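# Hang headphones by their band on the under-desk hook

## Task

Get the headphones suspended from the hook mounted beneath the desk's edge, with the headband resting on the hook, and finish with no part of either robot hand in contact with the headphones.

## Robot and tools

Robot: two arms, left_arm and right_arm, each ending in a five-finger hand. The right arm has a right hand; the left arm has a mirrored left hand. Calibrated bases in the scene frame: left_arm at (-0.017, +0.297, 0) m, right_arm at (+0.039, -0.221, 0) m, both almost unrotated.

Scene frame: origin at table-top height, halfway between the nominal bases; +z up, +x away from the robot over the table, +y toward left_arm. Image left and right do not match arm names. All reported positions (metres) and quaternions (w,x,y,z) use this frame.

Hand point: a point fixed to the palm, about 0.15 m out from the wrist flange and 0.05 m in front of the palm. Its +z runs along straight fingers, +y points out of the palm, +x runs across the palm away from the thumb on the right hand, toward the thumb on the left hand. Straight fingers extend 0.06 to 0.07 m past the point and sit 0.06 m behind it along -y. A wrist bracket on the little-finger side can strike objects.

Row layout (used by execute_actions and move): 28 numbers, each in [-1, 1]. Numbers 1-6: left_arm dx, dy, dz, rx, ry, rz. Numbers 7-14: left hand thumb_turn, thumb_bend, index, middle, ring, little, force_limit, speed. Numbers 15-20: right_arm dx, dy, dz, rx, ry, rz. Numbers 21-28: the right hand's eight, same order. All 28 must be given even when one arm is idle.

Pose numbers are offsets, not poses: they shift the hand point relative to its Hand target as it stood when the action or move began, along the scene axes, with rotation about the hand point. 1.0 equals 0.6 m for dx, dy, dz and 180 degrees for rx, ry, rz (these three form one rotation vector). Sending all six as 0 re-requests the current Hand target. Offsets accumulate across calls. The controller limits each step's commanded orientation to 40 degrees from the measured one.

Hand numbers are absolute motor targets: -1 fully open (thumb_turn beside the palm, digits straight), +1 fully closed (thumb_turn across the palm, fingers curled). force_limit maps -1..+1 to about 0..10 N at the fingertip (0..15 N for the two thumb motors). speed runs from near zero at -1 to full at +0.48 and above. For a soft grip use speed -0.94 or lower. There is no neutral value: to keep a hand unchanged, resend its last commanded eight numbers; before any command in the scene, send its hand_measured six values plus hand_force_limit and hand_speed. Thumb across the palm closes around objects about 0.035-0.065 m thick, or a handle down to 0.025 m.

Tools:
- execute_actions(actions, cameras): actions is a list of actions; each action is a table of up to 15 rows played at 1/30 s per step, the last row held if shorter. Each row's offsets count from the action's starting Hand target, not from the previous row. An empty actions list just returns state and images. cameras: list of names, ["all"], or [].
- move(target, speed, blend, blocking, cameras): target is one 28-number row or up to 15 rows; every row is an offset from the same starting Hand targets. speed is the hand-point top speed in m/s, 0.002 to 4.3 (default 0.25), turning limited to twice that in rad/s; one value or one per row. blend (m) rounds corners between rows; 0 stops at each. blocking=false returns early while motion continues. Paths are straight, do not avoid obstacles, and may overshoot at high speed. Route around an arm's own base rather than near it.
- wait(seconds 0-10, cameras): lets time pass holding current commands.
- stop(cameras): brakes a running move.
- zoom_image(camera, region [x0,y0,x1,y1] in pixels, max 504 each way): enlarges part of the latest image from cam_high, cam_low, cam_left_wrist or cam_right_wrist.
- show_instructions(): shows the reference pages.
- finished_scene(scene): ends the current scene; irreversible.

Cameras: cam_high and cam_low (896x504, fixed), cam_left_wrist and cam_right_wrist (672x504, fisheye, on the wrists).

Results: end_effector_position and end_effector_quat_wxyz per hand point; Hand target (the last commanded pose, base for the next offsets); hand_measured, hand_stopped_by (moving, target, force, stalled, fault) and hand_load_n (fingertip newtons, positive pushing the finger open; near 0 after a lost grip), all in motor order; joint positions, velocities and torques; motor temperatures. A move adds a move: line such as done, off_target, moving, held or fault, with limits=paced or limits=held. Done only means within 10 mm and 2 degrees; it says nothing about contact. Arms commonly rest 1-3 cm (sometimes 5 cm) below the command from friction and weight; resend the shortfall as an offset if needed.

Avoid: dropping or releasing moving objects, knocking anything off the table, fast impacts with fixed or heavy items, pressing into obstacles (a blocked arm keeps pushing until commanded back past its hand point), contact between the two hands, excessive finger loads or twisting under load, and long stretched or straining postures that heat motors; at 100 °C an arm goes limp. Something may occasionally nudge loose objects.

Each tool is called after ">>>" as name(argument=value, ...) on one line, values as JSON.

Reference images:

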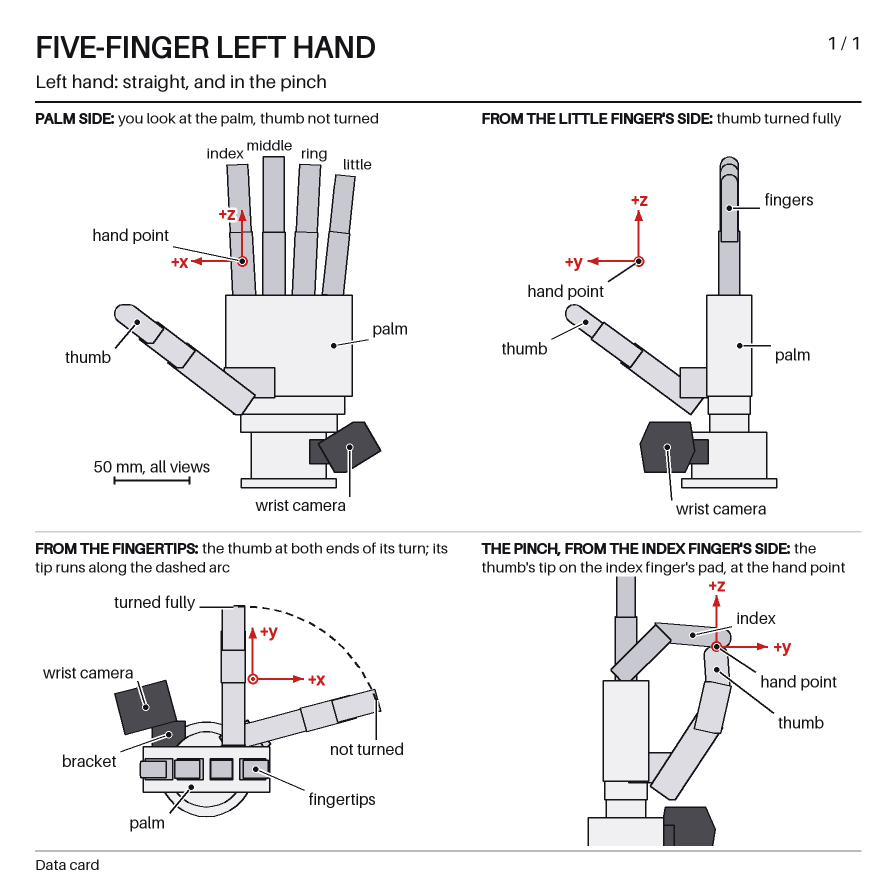

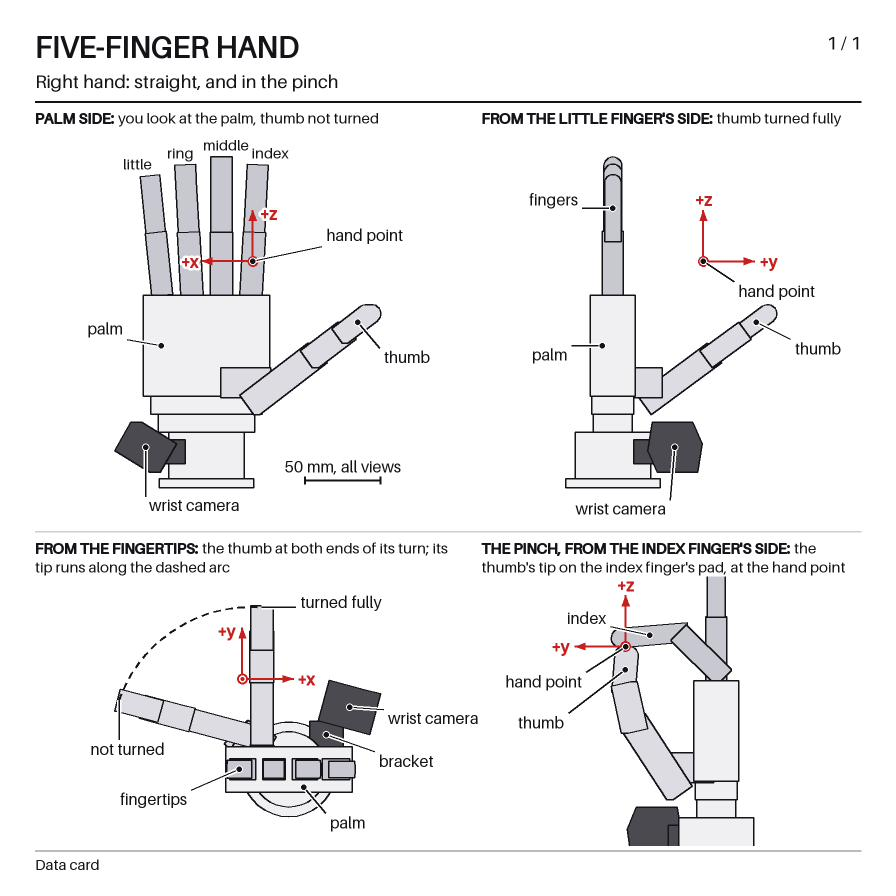

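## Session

>>> execute_actions(actions=[])

>>> zoom_image(camera="cam_low", region=[100, 220, 500, 440])

>>> zoom_image(camera="cam_high", region=[370, 30, 650, 230])

Scene clock: 0.00 s.
left_arm: end_effector_position=(+0.6632, +0.2741, +0.2207) hand_measured=(-1.000, -1.000, -1.000, -1.000, -1.000, -1.000) hand_load_n=(+0.0, +0.0, +0.0, +0.0, +0.0, +0.0) hand_stopped_by=(target, target, target, target, target, target) hand_force_limit=0.00 hand_speed=-0.80 end_effector_quat_wxyz=(+0.107, +0.061, +0.812, +0.571) | right_arm: end_effector_position=(+0.5588, -0.1718, +0.3866) hand_measured=(-1.000, -1.000, -1.000, -1.000, -1.000, -1.000) hand_load_n=(+0.0, +0.0, +0.0, +0.0, +0.0, +0.0) hand_stopped_by=(target, target, target, target, target, target) hand_force_limit=0.00 hand_speed=-0.80 end_effector_quat_wxyz=(+0.127, +0.530, -0.580, +0.606)
Joint positions: left_arm=[-0.338 2.355 2.231 -1.644 -1.232 1.251] | right_arm=[0.488 1.601 1.739 -1.343 1.318 0.247]
Joint velocities: within noise
Joint torques (N m): no reading
Motor temperatures (°C): left_arm=[26 27 40 26 26 24] | right_arm=[26 33 32 26 26 25]
Heat: left arm: hottest elbow 40 °C; right arm: hottest shoulder 33 °C.
Hand target: left_arm +0.6655, +0.2733, +0.2341; +0.120, +0.051, +0.813, +0.567 | right_arm +0.5602, -0.1712, +0.4028; -0.112, -0.519, +0.588, -0.611
camera_calibration:
cam_left_wrist: T_world_to_cam=[[-0.237324, -0.311775, -0.92004, 0.441305], [-0.916524, -0.242036, 0.318436, 0.595739], [-0.321963, 0.918812, -0.228308, 0.124306], [0, 0, 0, 1]] pos_world=[0.690764, 0.167564, 0.244693]
cam_right_wrist: T_world_to_cam=[[-0.848988, -0.376391, -0.370875, 0.551685], [-0.0419522, 0.747665, -0.66275, 0.408612], [0.526744, -0.547108, -0.650549, -0.0192385], [0, 0, 0, 1]] pos_world=[0.49565, -0.108381, 0.462898]

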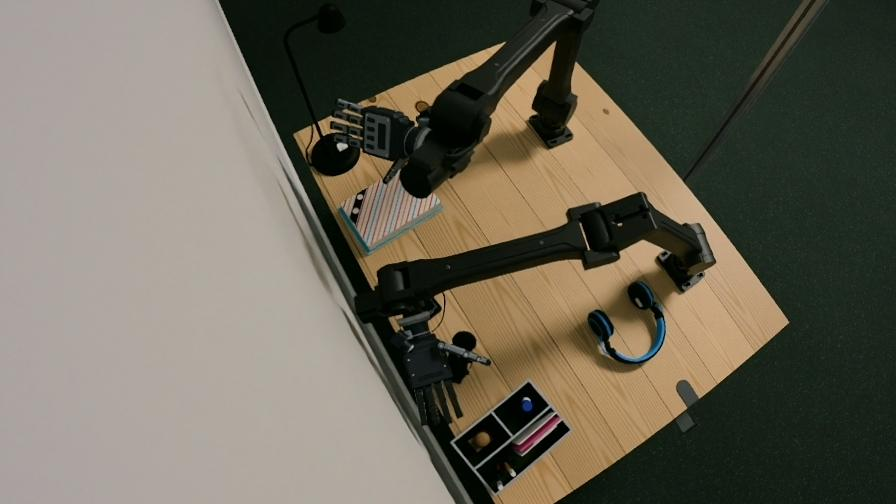

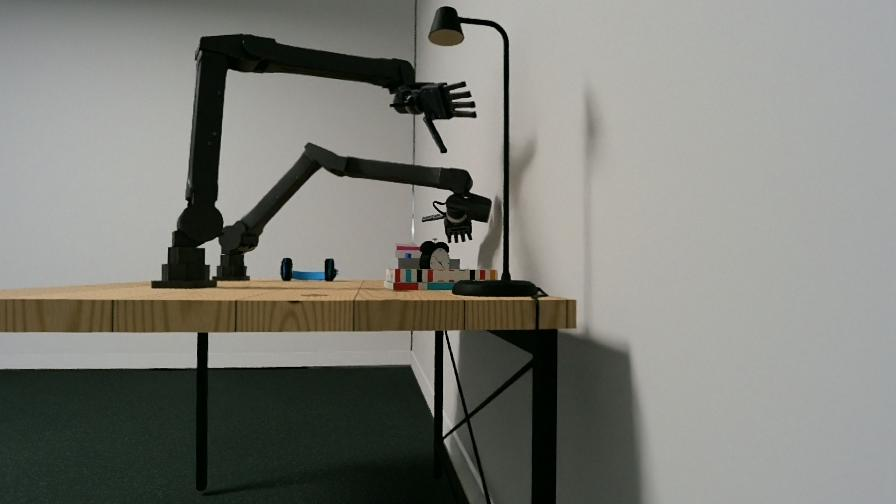

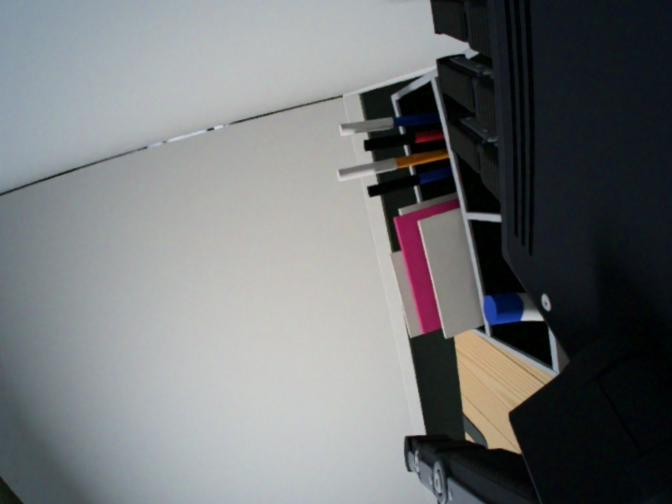

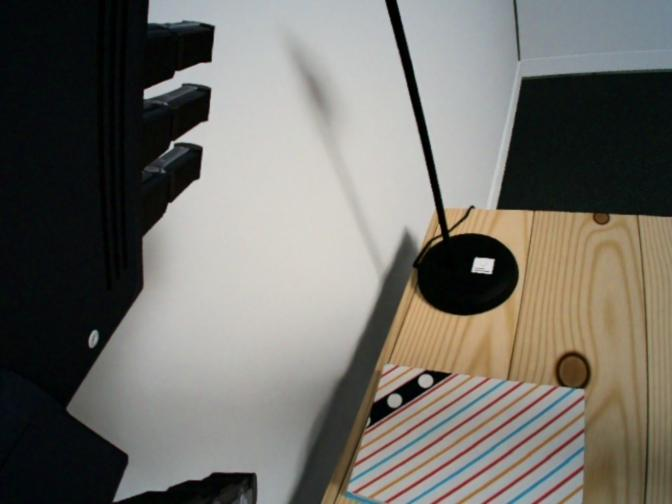

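Scaled by 1.260 from the camera's 896x504 image, which has a finer 1280x720 frame.

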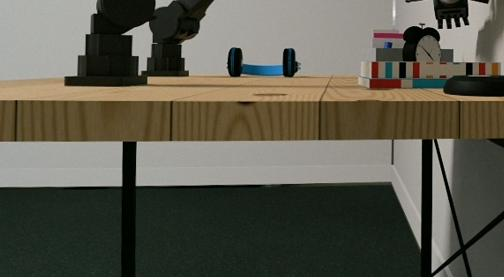

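Scaled by 1.800 from the camera's 896x504 image, which has a finer 1280x720 frame.

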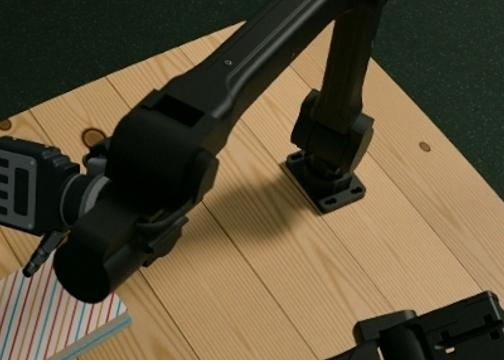

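>>> zoom_image(camera="cam_high", region=[570, 250, 770, 450])

Scaled by 2.520 from the camera's 896x504 image, which has a finer 1280x720 frame.

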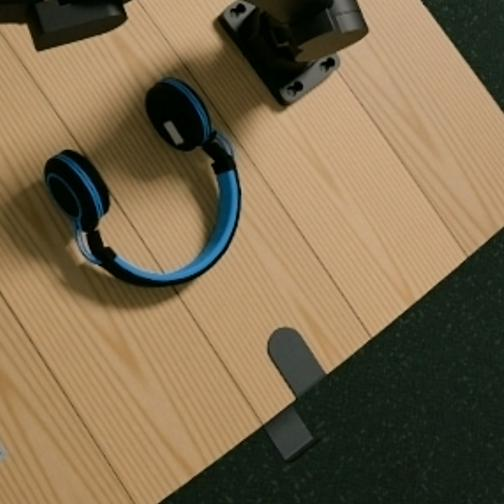

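>>> move(target=[[-0.4425,0.145,0.11,-0.30,-0.097,0.102,1,-1,0.25,0.25,1,1,0,0.3,0,0,0,0,0,0,-1,-1,-1,-1,-1,-1,0,-0.8],[-0.856,0.2295,-0.1735,-0.6004,-0.1944,0.2036,1,-1,0.25,0.25,1,1,0,0.3,0,0,0,0,0,0,-1,-1,-1,-1,-1,-1,0,-0.8]], blend=[0.05,0], cameras=["all"])

Scene clock: 239.03 s.
left_arm: end_effector_position=(+0.1530, +0.4084, +0.1291) hand_measured=(+1.000, -1.000, +0.250, +0.250, +1.000, +1.000) hand_load_n=(+0.0, -0.5, +0.0, +0.0, +0.0, +0.0) hand_stopped_by=(target, target, target, target, target, target) hand_force_limit=0.00 hand_speed=0.30 end_effector_quat_wxyz=(+0.158, -0.425, +0.839, -0.302) | right_arm: end_effector_position=(+0.5588, -0.1718, +0.3866) hand_measured=(-1.000, -1.000, -1.000, -1.000, -1.000, -1.000) hand_load_n=(+0.0, +0.0, +0.0, +0.0, -0.5, +0.0) hand_stopped_by=(target, target, target, target, target, target) hand_force_limit=0.00 hand_speed=-0.80 end_effector_quat_wxyz=(+0.127, +0.530, -0.580, +0.606)
Joint positions: left_arm=[0.964 0.924 0.706 -1.37 0.695 1.613] | right_arm=[0.488 1.601 1.739 -1.343 1.318 0.247]
Joint torques (N m): left_arm=[0.62 -0.62 8.69 -0.06 0.57 0] | right_arm=[-0.44 -13.04 11.54 1.09 0.92 -0.05]
Motor temperatures (°C): left_arm=[26 32 44 26 27 24] | right_arm=[26 35 38 26 27 25]
Heat: left arm: hottest elbow 44 °C; right arm: hottest elbow 38 °C.
Hand target: left_arm +0.1518, +0.4110, +0.1301; +0.156, -0.427, +0.837, -0.304 | right_arm +0.5602, -0.1713, +0.4028; -0.112, -0.519, +0.587, -0.611
Off the commanded pose: left_arm 0.003 m, 0 deg | right_arm 0.016 m, 2 deg.
move: off_target (right_arm)
camera_calibration:
cam_left_wrist: T_world_to_cam=[[0.422341, -0.633052, 0.648748, 0.105575], [-0.90492, -0.335856, 0.261382, 0.233738], [0.0524173, -0.697457, -0.714707, 0.481314], [0, 0, 0, 1]] pos_world=[0.141696, 0.481032, 0.214412]
cam_right_wrist: T_world_to_cam=[[-0.849147, -0.37646, -0.370442, 0.551472], [-0.0422385, 0.747544, -0.662868, 0.408791], [0.526465, -0.547225, -0.650676, -0.0190019], [0, 0, 0, 1]] pos_world=[0.495551, -0.10838, 0.462899]

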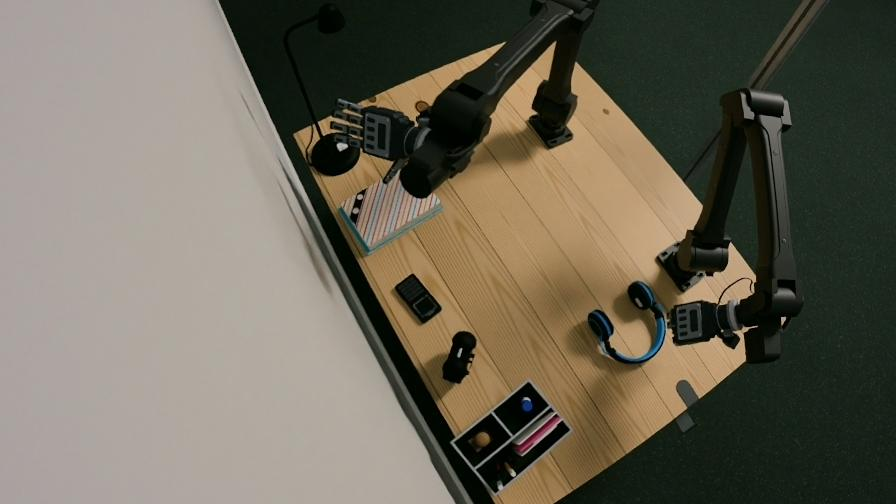

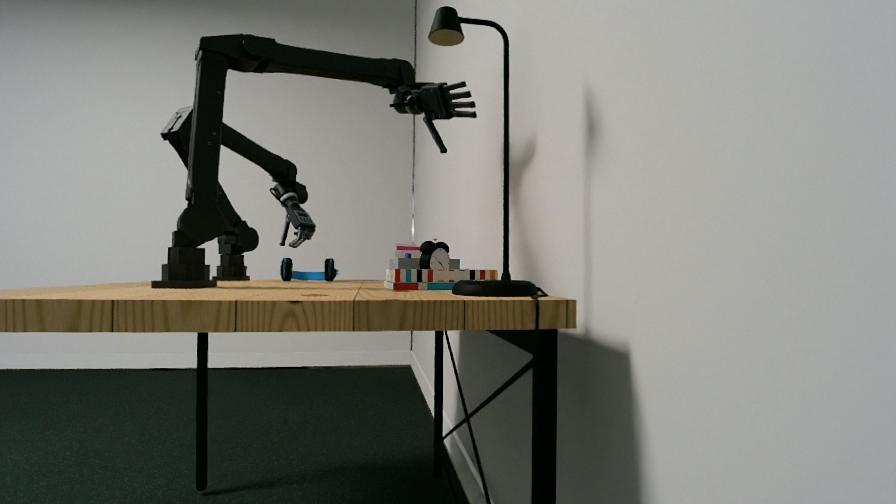

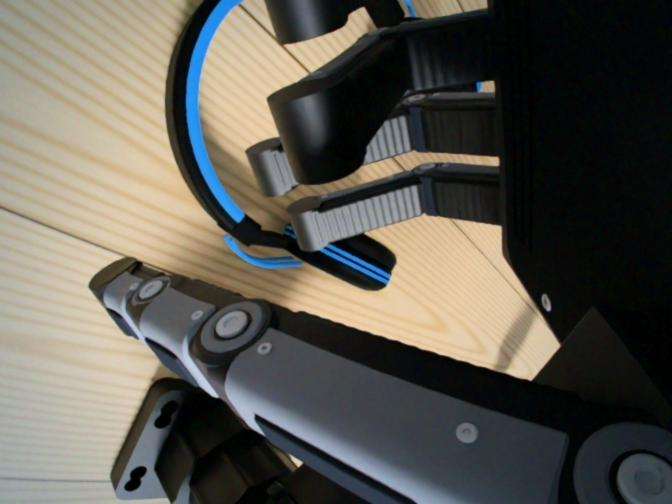

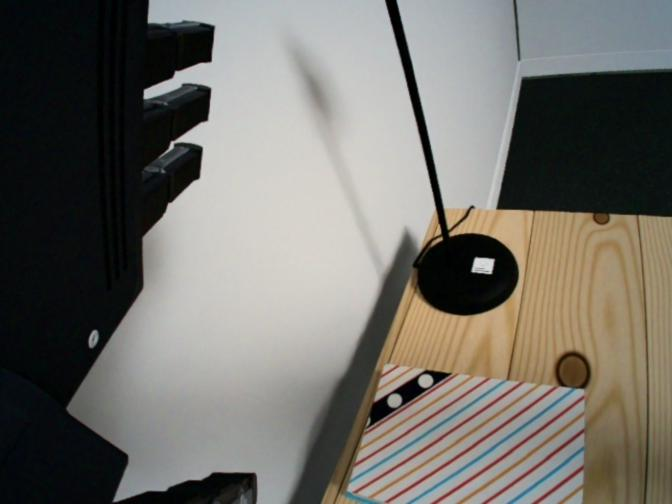

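>>> move(target=[0.008,-0.032,-0.133,0,0,0,1,-1,0.25,0.25,1,1,0,0.3,0,0,0,0,0,0,-1,-1,-1,-1,-1,-1,0,-0.8], speed=0.2, cameras=["cam_left_wrist","cam_high"])

Scene clock: 265.87 s.
left_arm: end_effector_position=(+0.1534, +0.3915, +0.0530) hand_measured=(+1.000, -1.000, +0.250, +0.250, +1.000, +1.000) hand_load_n=(+0.0, +0.0, +0.0, -2.0, +0.0, +0.0) hand_stopped_by=(target, target, target, target, target, target) hand_force_limit=0.00 hand_speed=0.30 end_effector_quat_wxyz=(+0.158, -0.430, +0.835, -0.304) | right_arm: end_effector_position=(+0.5588, -0.1718, +0.3866) hand_measured=(-1.000, -1.000, -1.000, -1.000, -1.000, -1.000) hand_load_n=(+0.0, +0.0, +0.0, +0.0, +0.0, +0.0) hand_stopped_by=(target, target, target, target, target, target) hand_force_limit=0.00 hand_speed=-0.80 end_effector_quat_wxyz=(+0.127, +0.530, -0.580, +0.606)
Joint positions: left_arm=[0.922 0.96 0.512 -1.103 0.7 1.543] | right_arm=[0.488 1.601 1.739 -1.343 1.318 0.247]
Joint torques (N m): left_arm=[-1.73 -0.32 7.43 0.83 0.43 -0.11] | right_arm=[-1.26 -14.1 11.6 0.68 0.89 -0.02]
Heat: left arm: hottest elbow 43 °C; right arm: hottest elbow 38 °C.
Hand target: left_arm +0.1567, +0.3919, +0.0503; +0.156, -0.427, +0.837, -0.304 | right_arm +0.5602, -0.1713, +0.4028; -0.112, -0.519, +0.587, -0.611
Off the commanded pose: left_arm 0.004 m, 0 deg | right_arm 0.016 m, 2 deg.
move: off_target (right_arm)
camera_calibration:
cam_left_wrist: T_world_to_cam=[[0.42964, -0.622799, 0.653858, 0.138621], [-0.900974, -0.344145, 0.264217, 0.250731], [0.060468, -0.702627, -0.708984, 0.415544], [0, 0, 0, 1]] pos_world=[0.141218, 0.464593, 0.137728]
Images, in order (width x height): cam_high 896x504, cam_left_wrist 672x504.

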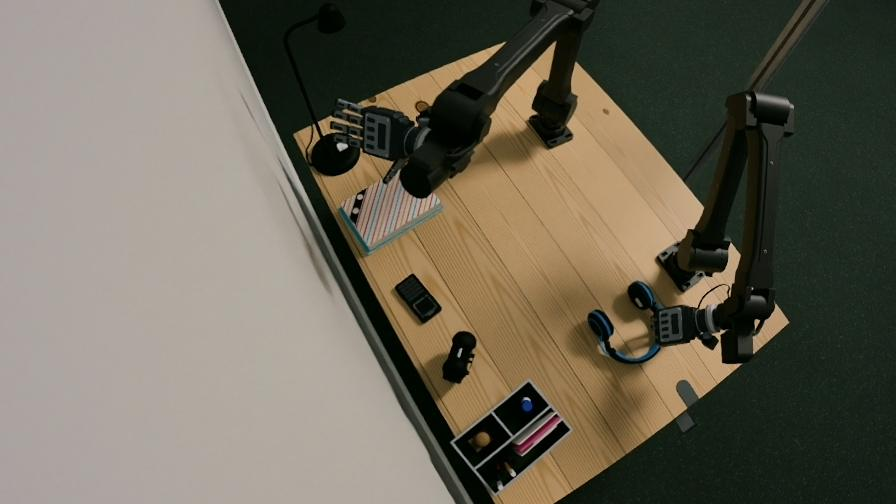

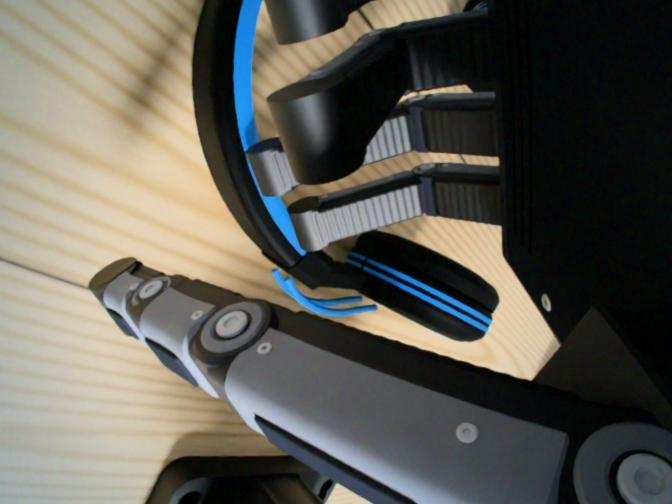

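>>> move(target=[[0.0123,-0.003,0.005,0,0,0,1,-1,0.25,0.25,1,1,0,0.3,0,0,0,0,0,0,-1,-1,-1,-1,-1,-1,0,-0.8],[0.0123,-0.003,-0.058,0,0,0,1,-1,0.25,0.25,1,1,0,0.3,0,0,0,0,0,0,-1,-1,-1,-1,-1,-1,0,-0.8]], speed=0.12, cameras=["cam_left_wrist"])

Scene clock: 291.37 s.
left_arm: end_effector_position=(+0.1600, +0.3870, +0.0190) hand_measured=(+1.000, -1.000, +0.250, +0.250, +1.000, +1.000) hand_load_n=(+0.0, +0.0, +0.0, -3.5, +0.0, +0.0) hand_stopped_by=(target, target, target, target, target, target) hand_force_limit=0.00 hand_speed=0.30 end_effector_quat_wxyz=(+0.154, -0.434, +0.833, -0.308) | right_arm: end_effector_position=(+0.5588, -0.1718, +0.3866) hand_measured=(-1.000, -1.000, -1.000, -1.000, -1.000, -1.000) hand_load_n=(+0.0, +0.0, +0.0, +0.0, +0.0, +0.0) hand_stopped_by=(target, target, target, target, target, target) hand_force_limit=0.00 hand_speed=-0.80 end_effector_quat_wxyz=(+0.127, +0.530, -0.580, +0.606)
Joint positions: left_arm=[0.889 1.038 0.451 -0.944 0.703 1.494] | right_arm=[0.488 1.601 1.739 -1.343 1.318 0.247]
Joint torques (N m): left_arm=[-1.67 -0.56 6.93 1.28 0.25 -0.07] | right_arm=[-0.85 -13.33 11.7 1.11 0.9 -0.02]
Heat: left arm: hottest elbow 42 °C; right arm: hottest elbow 38 °C.
Hand target: left_arm +0.1640, +0.3899, +0.0155; +0.156, -0.427, +0.837, -0.304 | right_arm +0.5602, -0.1712, +0.4028; -0.112, -0.519, +0.588, -0.611
Off the commanded pose: left_arm 0.006 m, 1 deg | right_arm 0.016 m, 2 deg.
move: off_target (right_arm)
camera_calibration:
cam_left_wrist: T_world_to_cam=[[0.434935, -0.612503, 0.660054, 0.150357], [-0.898454, -0.344116, 0.2727, 0.263591], [0.0601059, -0.711635, -0.699974, 0.391276], [0, 0, 0, 1]] pos_world=[0.14791, 0.461245, 0.102758]
Images, in order (width x height): cam_left_wrist 672x504.

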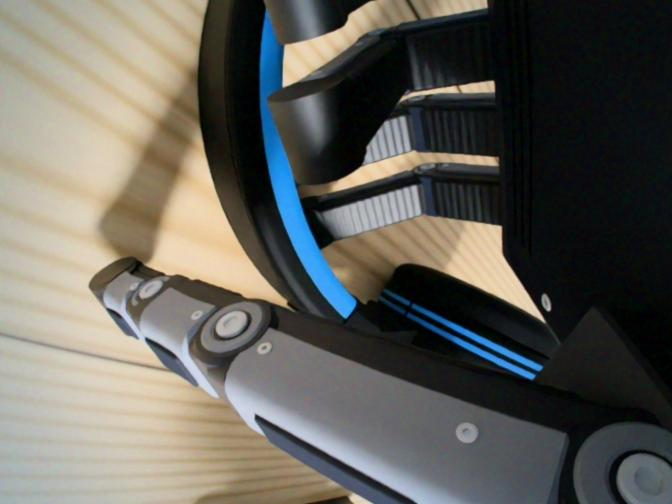

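>>> move(target=[[0,0,0,0,0,0,1,0.7,0.25,0.25,1,1,0.1,-0.5,0,0,0,0,0,0,-1,-1,-1,-1,-1,-1,0,-0.8],[0,0,0,0,0,0,1,0.7,0.5,0.6,1,1,0.0,-0.7,0,0,0,0,0,0,-1,-1,-1,-1,-1,-1,0,-0.8]], speed=0.12, cameras=["cam_left_wrist"])

Scene clock: 302.53 s.
left_arm: end_effector_position=(+0.1604, +0.3871, +0.0185) hand_measured=(+1.000, -0.510, +0.328, +0.272, +1.000, +1.000) hand_load_n=(+0.0, +16.5, +5.5, +6.5, +0.0, +0.0) hand_stopped_by=(target, force, force, force, target, target) hand_force_limit=0.00 hand_speed=-0.70 end_effector_quat_wxyz=(+0.154, -0.434, +0.833, -0.308) | right_arm: end_effector_position=(+0.5588, -0.1718, +0.3866) hand_measured=(-1.000, -1.000, -1.000, -1.000, -1.000, -1.000) hand_load_n=(+0.0, +0.0, +0.0, +0.0, +0.0, +0.0) hand_stopped_by=(target, target, target, target, target, target) hand_force_limit=0.00 hand_speed=-0.80 end_effector_quat_wxyz=(+0.127, +0.530, -0.580, +0.606)
Joint positions: left_arm=[0.887 1.04 0.45 -0.94 0.703 1.491] | right_arm=[0.488 1.601 1.739 -1.343 1.318 0.247]
Joint torques (N m): left_arm=[-1.55 -0.73 6.97 1.21 0.26 -0.1] | right_arm=[-0.73 -13.16 11.45 0.8 0.89 -0.02]
Heat: left arm: hottest elbow 42 °C; right arm: hottest elbow 38 °C.
Hand target: left_arm +0.1641, +0.3900, +0.0156; +0.156, -0.427, +0.837, -0.304 | right_arm +0.5602, -0.1712, +0.4028; -0.112, -0.519, +0.588, -0.611
Off the commanded pose: left_arm 0.005 m, 1 deg | right_arm 0.016 m, 2 deg.
move: off_target (right_arm)
camera_calibration:
cam_left_wrist: T_world_to_cam=[[0.435009, -0.61268, 0.659841, 0.150497], [-0.898431, -0.344092, 0.272805, 0.264123], [0.0599034, -0.711494, -0.700134, 0.390948], [0, 0, 0, 1]] pos_world=[0.14841, 0.461246, 0.102357]
Images, in order (width x height): cam_left_wrist 672x504.

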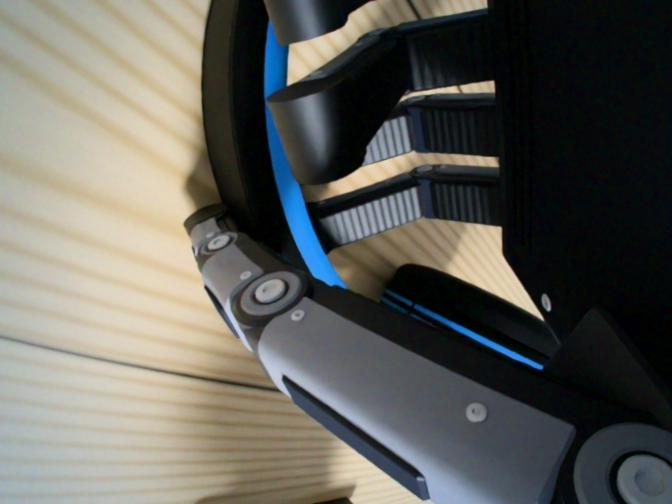

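>>> move(target=[[0.018,0.0,0.207,-0.002,0.05,0.107,1,0.7,0.5,0.6,1,1,0.0,-0.7,0,0,0,0,0,0,-1,-1,-1,-1,-1,-1,0,-0.8],[0.143,0.083,0.424,-0.01,0.207,0.444,1,0.7,0.5,0.6,1,1,0.0,-0.7,0,0,0,0,0,0,-1,-1,-1,-1,-1,-1,0,-0.8]], speed=0.15, blend=[0.04,0], cameras=["cam_left_wrist","cam_high","cam_low"])

>>> zoom_image(camera="cam_low", region=[220, 150, 420, 300])

Scene clock: 368.17 s.
left_arm: end_effector_position=(+0.2357, +0.4356, +0.2495) hand_measured=(+1.000, -0.508, +0.328, +0.272, +1.000, +1.000) hand_load_n=(+0.0, +0.0, +2.5, +0.0, +0.0, +0.0) hand_stopped_by=(target, force, force, force, target, target) hand_force_limit=0.00 hand_speed=-0.70 end_effector_quat_wxyz=(-0.035, +0.927, -0.374, -0.005) | right_arm: end_effector_position=(+0.5588, -0.1718, +0.3866) hand_measured=(-1.000, -1.000, -1.000, -1.000, -1.000, -1.000) hand_load_n=(+0.0, +0.0, +0.0, +0.0, +0.0, +0.0) hand_stopped_by=(target, target, target, target, target, target) hand_force_limit=0.00 hand_speed=-0.80 end_effector_quat_wxyz=(+0.127, +0.530, -0.580, +0.606)
Joint positions: left_arm=[0.608 1.188 1.226 -1.555 -0.047 -0.187] | right_arm=[0.488 1.601 1.739 -1.343 1.318 0.247]
Joint torques (N m): left_arm=[-1.79 -4.6 13.71 -0.1 -0.02 -0.2] | right_arm=[-1.14 -13.51 11.59 0.95 0.92 -0.1]
Heat: left arm: hottest elbow 41 °C; right arm: hottest elbow 39 °C.
Hand target: left_arm +0.2498, +0.4398, +0.2699; -0.052, +0.926, -0.373, +0.006 | right_arm +0.5602, -0.1712, +0.4028; -0.112, -0.519, +0.588, -0.611
Off the commanded pose: left_arm 0.025 m, 2 deg | right_arm 0.016 m, 2 deg.
move: off_target (left_arm, right_arm)
camera_calibration:
cam_left_wrist: T_world_to_cam=[[0.853234, 0.513223, 0.0927078, -0.452435], [0.404518, -0.76346, 0.503482, 0.103459], [0.329177, -0.392085, -0.859018, 0.419649], [0, 0, 0, 1]] pos_world=[0.206043, 0.475725, 0.35034]
Images, in order (width x height): cam_high 896x504, cam_low 896x504, cam_left_wrist 672x504.

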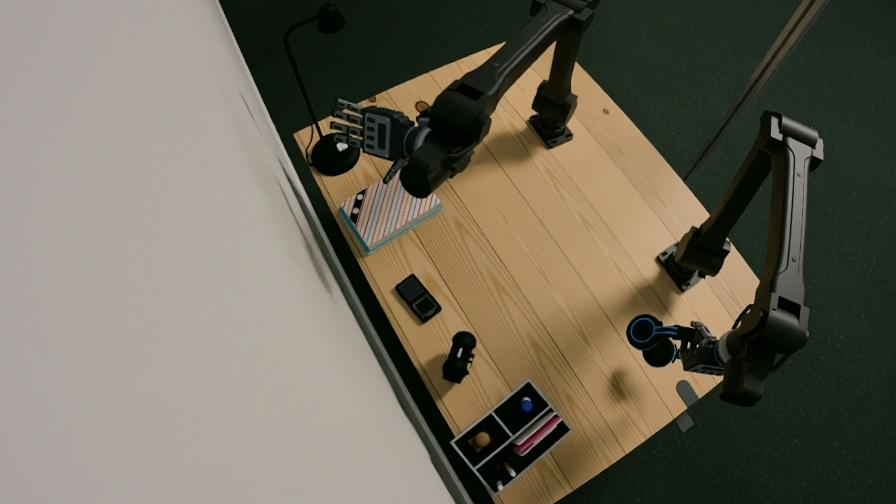

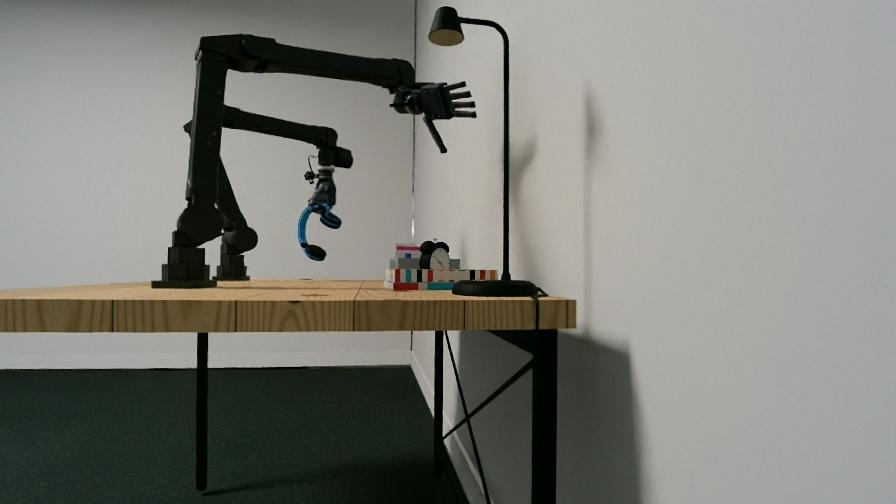

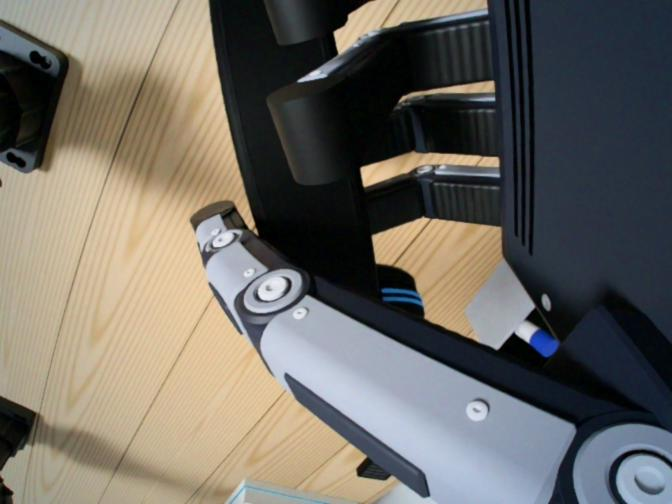

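Scaled by 2.520 from the camera's 896x504 image, which has a finer 1280x720 frame.

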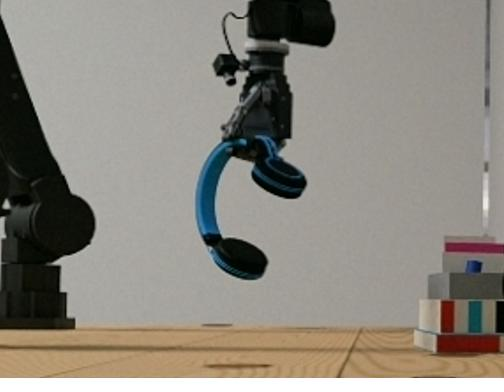

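>>> move(target=[0,0,0,0,0,0,1,0.8,0.6,0.7,1,1,0.1,-0.7,0,0,0,0,0,0,-1,-1,-1,-1,-1,-1,0,-0.8], speed=0.15, cameras=["cam_left_wrist","cam_high","cam_low"])

>>> zoom_image(camera="cam_low", region=[220, 150, 420, 300])

>>> zoom_image(camera="cam_high", region=[580, 270, 780, 450])

Scene clock: 381.57 s.
left_arm: end_effector_position=(+0.2354, +0.4356, +0.2493) hand_measured=(+1.000, -0.372, +0.408, +0.352, +1.000, +1.000) hand_load_n=(+1.5, +8.5, +2.0, +2.0, -0.5, +0.0) hand_stopped_by=(target, force, force, force, target, target) hand_force_limit=0.10 hand_speed=-0.70 end_effector_quat_wxyz=(-0.035, +0.927, -0.373, -0.007) | right_arm: end_effector_position=(+0.5588, -0.1718, +0.3866) hand_measured=(-1.000, -1.000, -1.000, -1.000, -1.000, -1.000) hand_load_n=(+0.0, +0.0, +0.0, +0.0, +0.0, +0.0) hand_stopped_by=(target, target, target, target, target, target) hand_force_limit=0.00 hand_speed=-0.80 end_effector_quat_wxyz=(+0.127, +0.530, -0.580, +0.606)
Joint positions: left_arm=[0.607 1.189 1.226 -1.557 -0.049 -0.189] | right_arm=[0.488 1.601 1.739 -1.343 1.318 0.247]
Joint torques (N m): left_arm=[-1.73 -4.6 13.7 -0.05 0.05 -0.17] | right_arm=[-0.91 -14.04 11.66 0.8 0.86 -0.01]
Heat: left arm: hottest elbow 44 °C; right arm: hottest elbow 39 °C.
Hand target: left_arm +0.2498, +0.4398, +0.2698; -0.052, +0.926, -0.373, +0.006 | right_arm +0.5602, -0.1713, +0.4028; -0.112, -0.519, +0.587, -0.611
Off the commanded pose: left_arm 0.026 m, 2 deg | right_arm 0.016 m, 2 deg.
move: off_target (left_arm, right_arm)
camera_calibration:
cam_left_wrist: T_world_to_cam=[[0.85251, 0.514902, 0.0900153, -0.451993], [0.407594, -0.762644, 0.502236, 0.10289], [0.327252, -0.391472, -0.860033, 0.420018], [0, 0, 0, 1]] pos_world=[0.205939, 0.475626, 0.35024]
Images, in order (width x height): cam_high 896x504, cam_low 896x504, cam_left_wrist 672x504.

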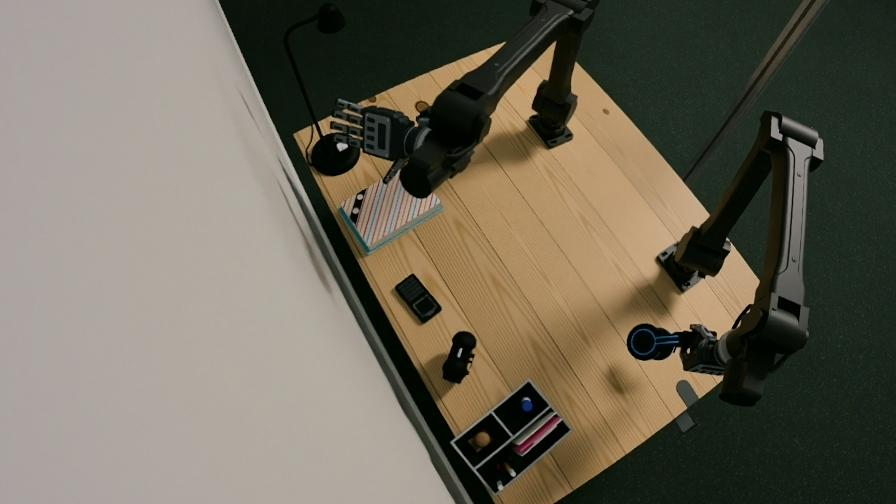

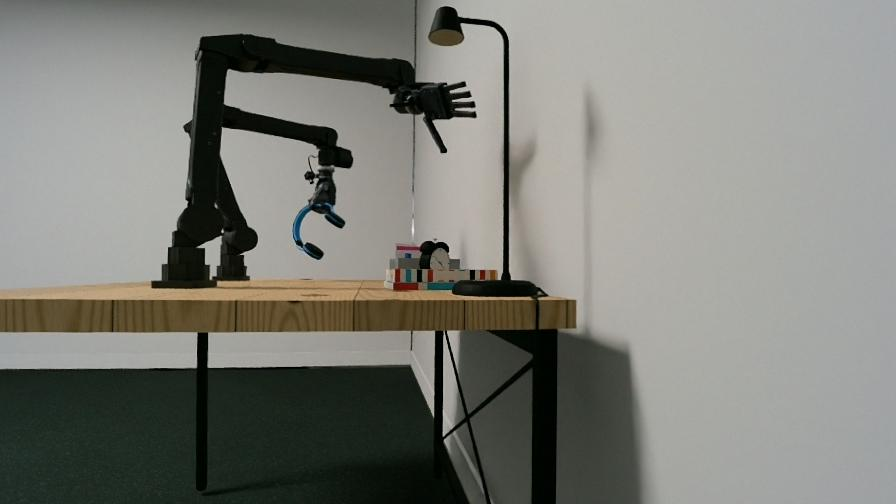

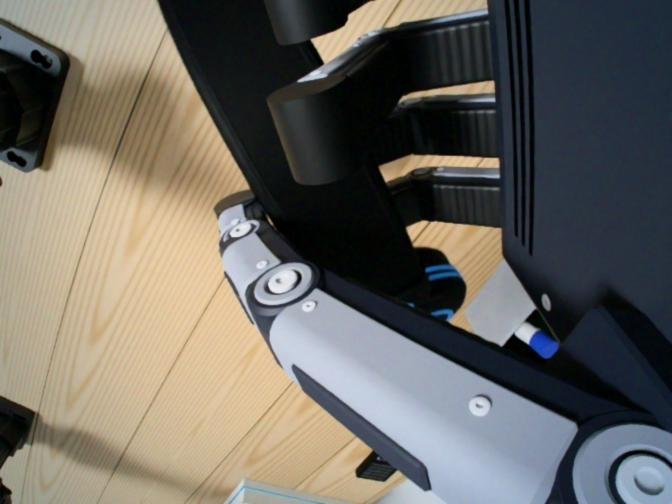

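Scaled by 2.520 from the camera's 896x504 image, which has a finer 1280x720 frame.

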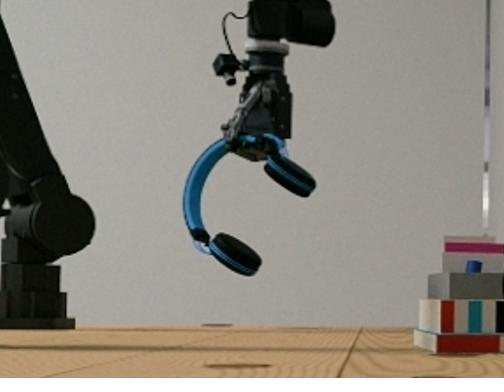

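Scaled by 2.520 from the camera's 896x504 image, which has a finer 1280x720 frame.

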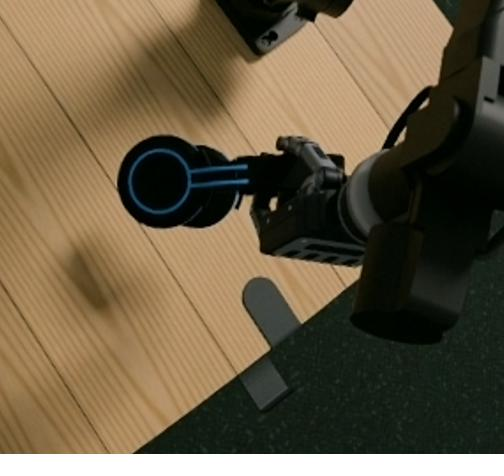

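>>> move(target=[[0.034,0.234,0.017,0.036,0.13,0.122,1,0.8,0.6,0.7,1,1,0.1,-0.7,0,0,0,0,0,0,-1,-1,-1,-1,-1,-1,0,-0.8],[0.02,0.434,-0.05,0.0716,0.2608,0.2436,1,0.8,0.6,0.7,1,1,0.1,-0.7,0,0,0,0,0,0,-1,-1,-1,-1,-1,-1,0,-0.8],[0.009,0.509,-0.283,0.0716,0.2608,0.2436,1,0.8,0.6,0.7,1,1,0.1,-0.7,0,0,0,0,0,0,-1,-1,-1,-1,-1,-1,0,-0.8]], speed=0.15, blend=[0.05,0.04,0], cameras=["cam_left_wrist","cam_high","cam_low"])

>>> zoom_image(camera="cam_high", region=[600, 300, 800, 480])

Scene clock: 479.73 s.
left_arm: end_effector_position=(+0.2509, +0.7297, +0.0831) hand_measured=(+1.000, -0.372, +0.408, +0.352, +1.000, +1.000) hand_load_n=(+1.0, +8.5, +0.0, +2.5, +0.5, +0.0) hand_stopped_by=(target, force, force, force, target, target) hand_force_limit=0.10 hand_speed=-0.70 end_effector_quat_wxyz=(-0.056, +0.934, -0.041, -0.351) | right_arm: end_effector_position=(+0.5588, -0.1718, +0.3866) hand_measured=(-1.000, -1.000, -1.000, -1.000, -1.000, -1.000) hand_load_n=(+0.0, +0.0, +0.0, +0.0, +0.0, +0.0) hand_stopped_by=(target, target, target, target, target, target) hand_force_limit=0.00 hand_speed=-0.80 end_effector_quat_wxyz=(+0.127, +0.530, -0.580, +0.606)
Joint positions: left_arm=[0.883 2.071 1.782 -1.669 -0.632 -0.719] | right_arm=[0.488 1.601 1.739 -1.343 1.318 0.247]
Joint torques (N m): left_arm=[0.44 -15.44 11.66 -0.87 -0.53 -0.1] | right_arm=[-0.38 -13.57 11.43 0.88 0.88 -0.08]
Motor temperatures (°C): left_arm=[26 28 50 26 26 24] | right_arm=[26 35 39 26 28 25]
Heat: left arm: hottest elbow 50 °C; right arm: hottest elbow 39 °C.
Hand target: left_arm +0.2552, +0.7453, +0.1002; +0.000, +0.911, +0.001, -0.412 | right_arm +0.5602, -0.1712, +0.4028; -0.112, -0.519, +0.588, -0.611
Off the commanded pose: left_arm 0.023 m, 11 deg | right_arm 0.016 m, 2 deg.
joint sent to its limit (left arm) — joint 4 (wrist pitch), lower limit. The joint targets are off in orientation, not in position.
move: off_target (left_arm, right_arm)
camera_calibration:
cam_left_wrist: T_world_to_cam=[[0.333051, 0.940721, -0.0641912, -0.769254], [0.930608, -0.338904, -0.138248, 0.0171215], [-0.151807, -0.0136932, -0.988315, 0.242419], [0, 0, 0, 1]] pos_world=[0.277068, 0.732775, 0.192574]
Images, in order (width x height): cam_high 896x504, cam_low 896x504, cam_left_wrist 672x504.

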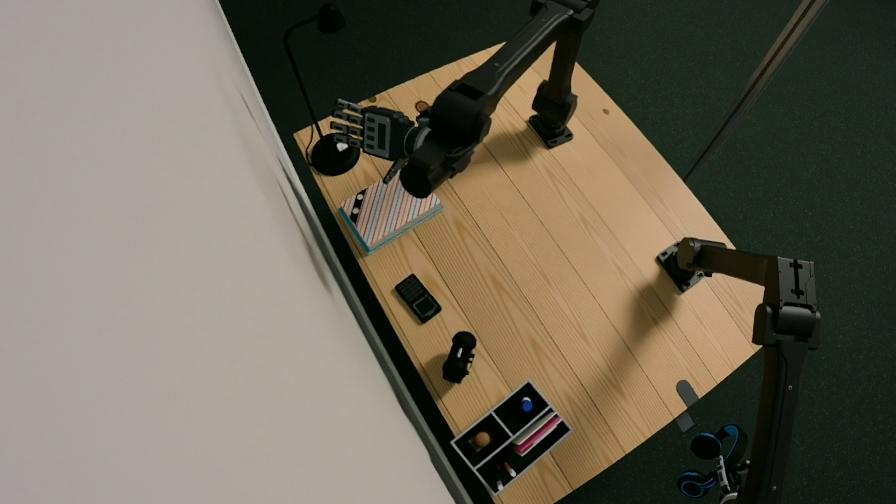

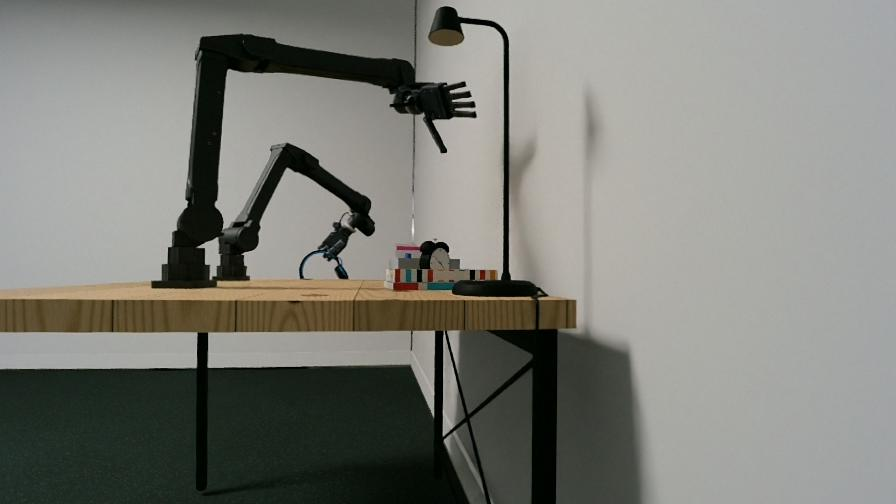

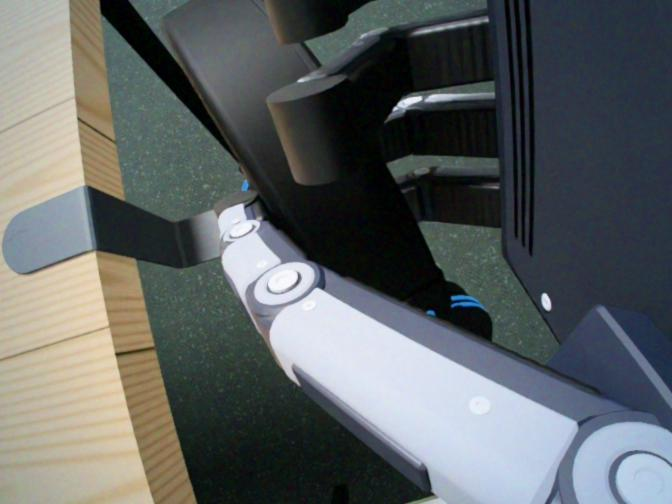

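Scaled by 2.520 from the camera's 896x504 image, which has a finer 1280x720 frame.

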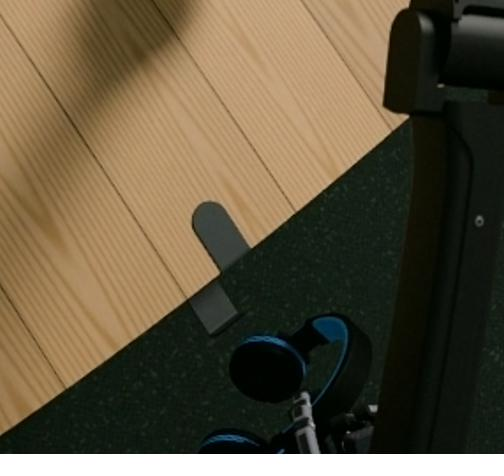

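>>> move(target=[0.0,-0.017,-0.117,-0.1794,-0.0558,-0.1566,1,0.8,0.6,0.7,1,1,0.1,-0.7,0,0,0,0,0,0,-1,-1,-1,-1,-1,-1,0,-0.8], speed=0.15, cameras=["cam_left_wrist","cam_high"])

>>> zoom_image(camera="cam_high", region=[620, 354, 770, 504])

Scene clock: 644.53 s.
left_arm: end_effector_position=(+0.2503, +0.7234, +0.0219) hand_measured=(+1.000, -0.372, +0.408, +0.350, +1.000, +1.000) hand_load_n=(+2.5, +7.5, +0.5, +7.0, -3.5, +0.0) hand_stopped_by=(target, force, force, force, target, target) hand_force_limit=0.10 hand_speed=-0.70 end_effector_quat_wxyz=(+0.135, +0.884, -0.333, -0.299) | right_arm: end_effector_position=(+0.5588, -0.1718, +0.3866) hand_measured=(-1.000, -1.000, -1.000, -1.000, -1.000, -1.000) hand_load_n=(+0.0, +0.0, +0.0, +0.0, +0.0, +0.0) hand_stopped_by=(target, target, target, target, target, target) hand_force_limit=0.00 hand_speed=-0.80 end_effector_quat_wxyz=(+0.127, +0.530, -0.580, +0.606)
Joint positions: left_arm=[0.888 2.285 1.894 -1.669 -0.477 -0.075] | right_arm=[0.488 1.601 1.739 -1.343 1.318 0.247]
Joint torques (N m): left_arm=[-0.09 -16.03 10.69 -1.05 -0.34 0.12] | right_arm=[-0.32 -13.57 11.58 0.98 0.9 -0.03]
Heat: left arm: hottest elbow 48 °C; right arm: hottest elbow 40 °C.
Hand target: left_arm +0.2553, +0.7350, +0.0300; +0.152, +0.880, -0.331, -0.305 | right_arm +0.5602, -0.1712, +0.4028; -0.112, -0.519, +0.588, -0.611
Off the commanded pose: left_arm 0.015 m, 2 deg | right_arm 0.016 m, 2 deg.
joint sent to its limit (left arm) — joint 4 (wrist pitch), lower limit. The joint targets are off in orientation, not in position.
move: off_target (left_arm, right_arm)
camera_calibration:
cam_left_wrist: T_world_to_cam=[[0.670163, 0.546046, -0.502708, -0.556311], [0.699458, -0.6912, 0.181663, 0.312732], [-0.248275, -0.473367, -0.845153, 0.535303], [0, 0, 0, 1]] pos_world=[0.286979, 0.773327, 0.115939]
Images, in order (width x height): cam_high 896x504, cam_left_wrist 672x504.

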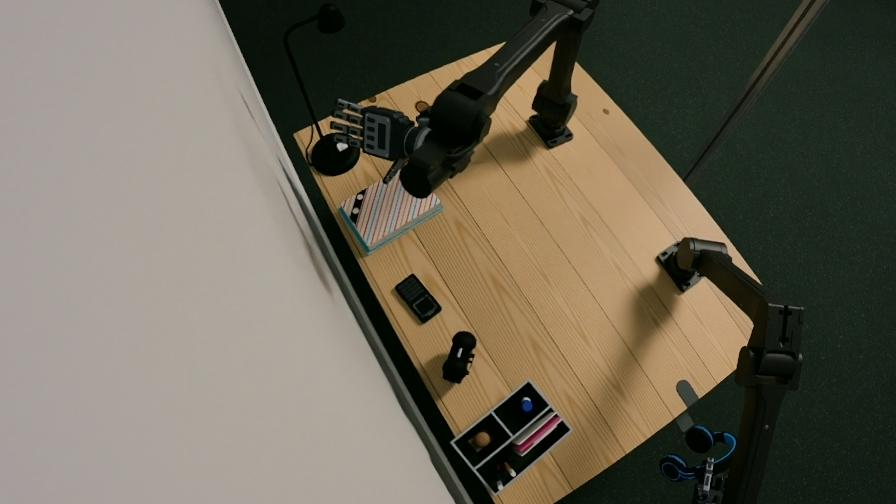

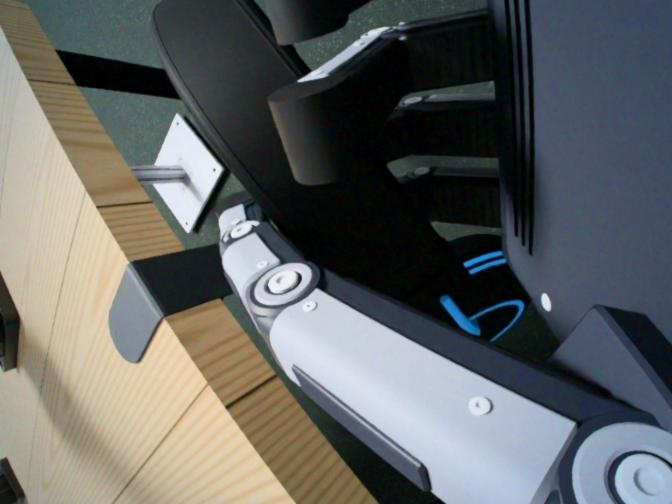

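Scaled by 3.360 from the camera's 896x504 image, which has a finer 1280x720 frame.

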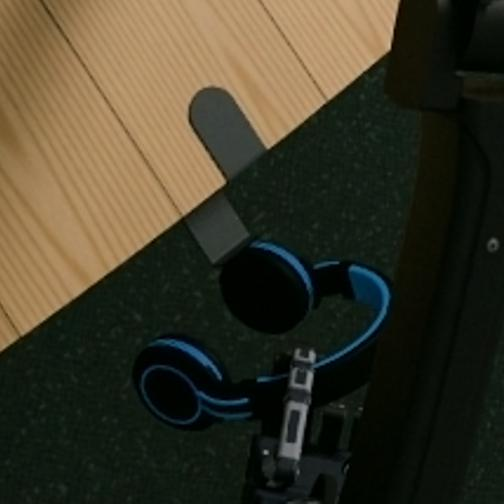

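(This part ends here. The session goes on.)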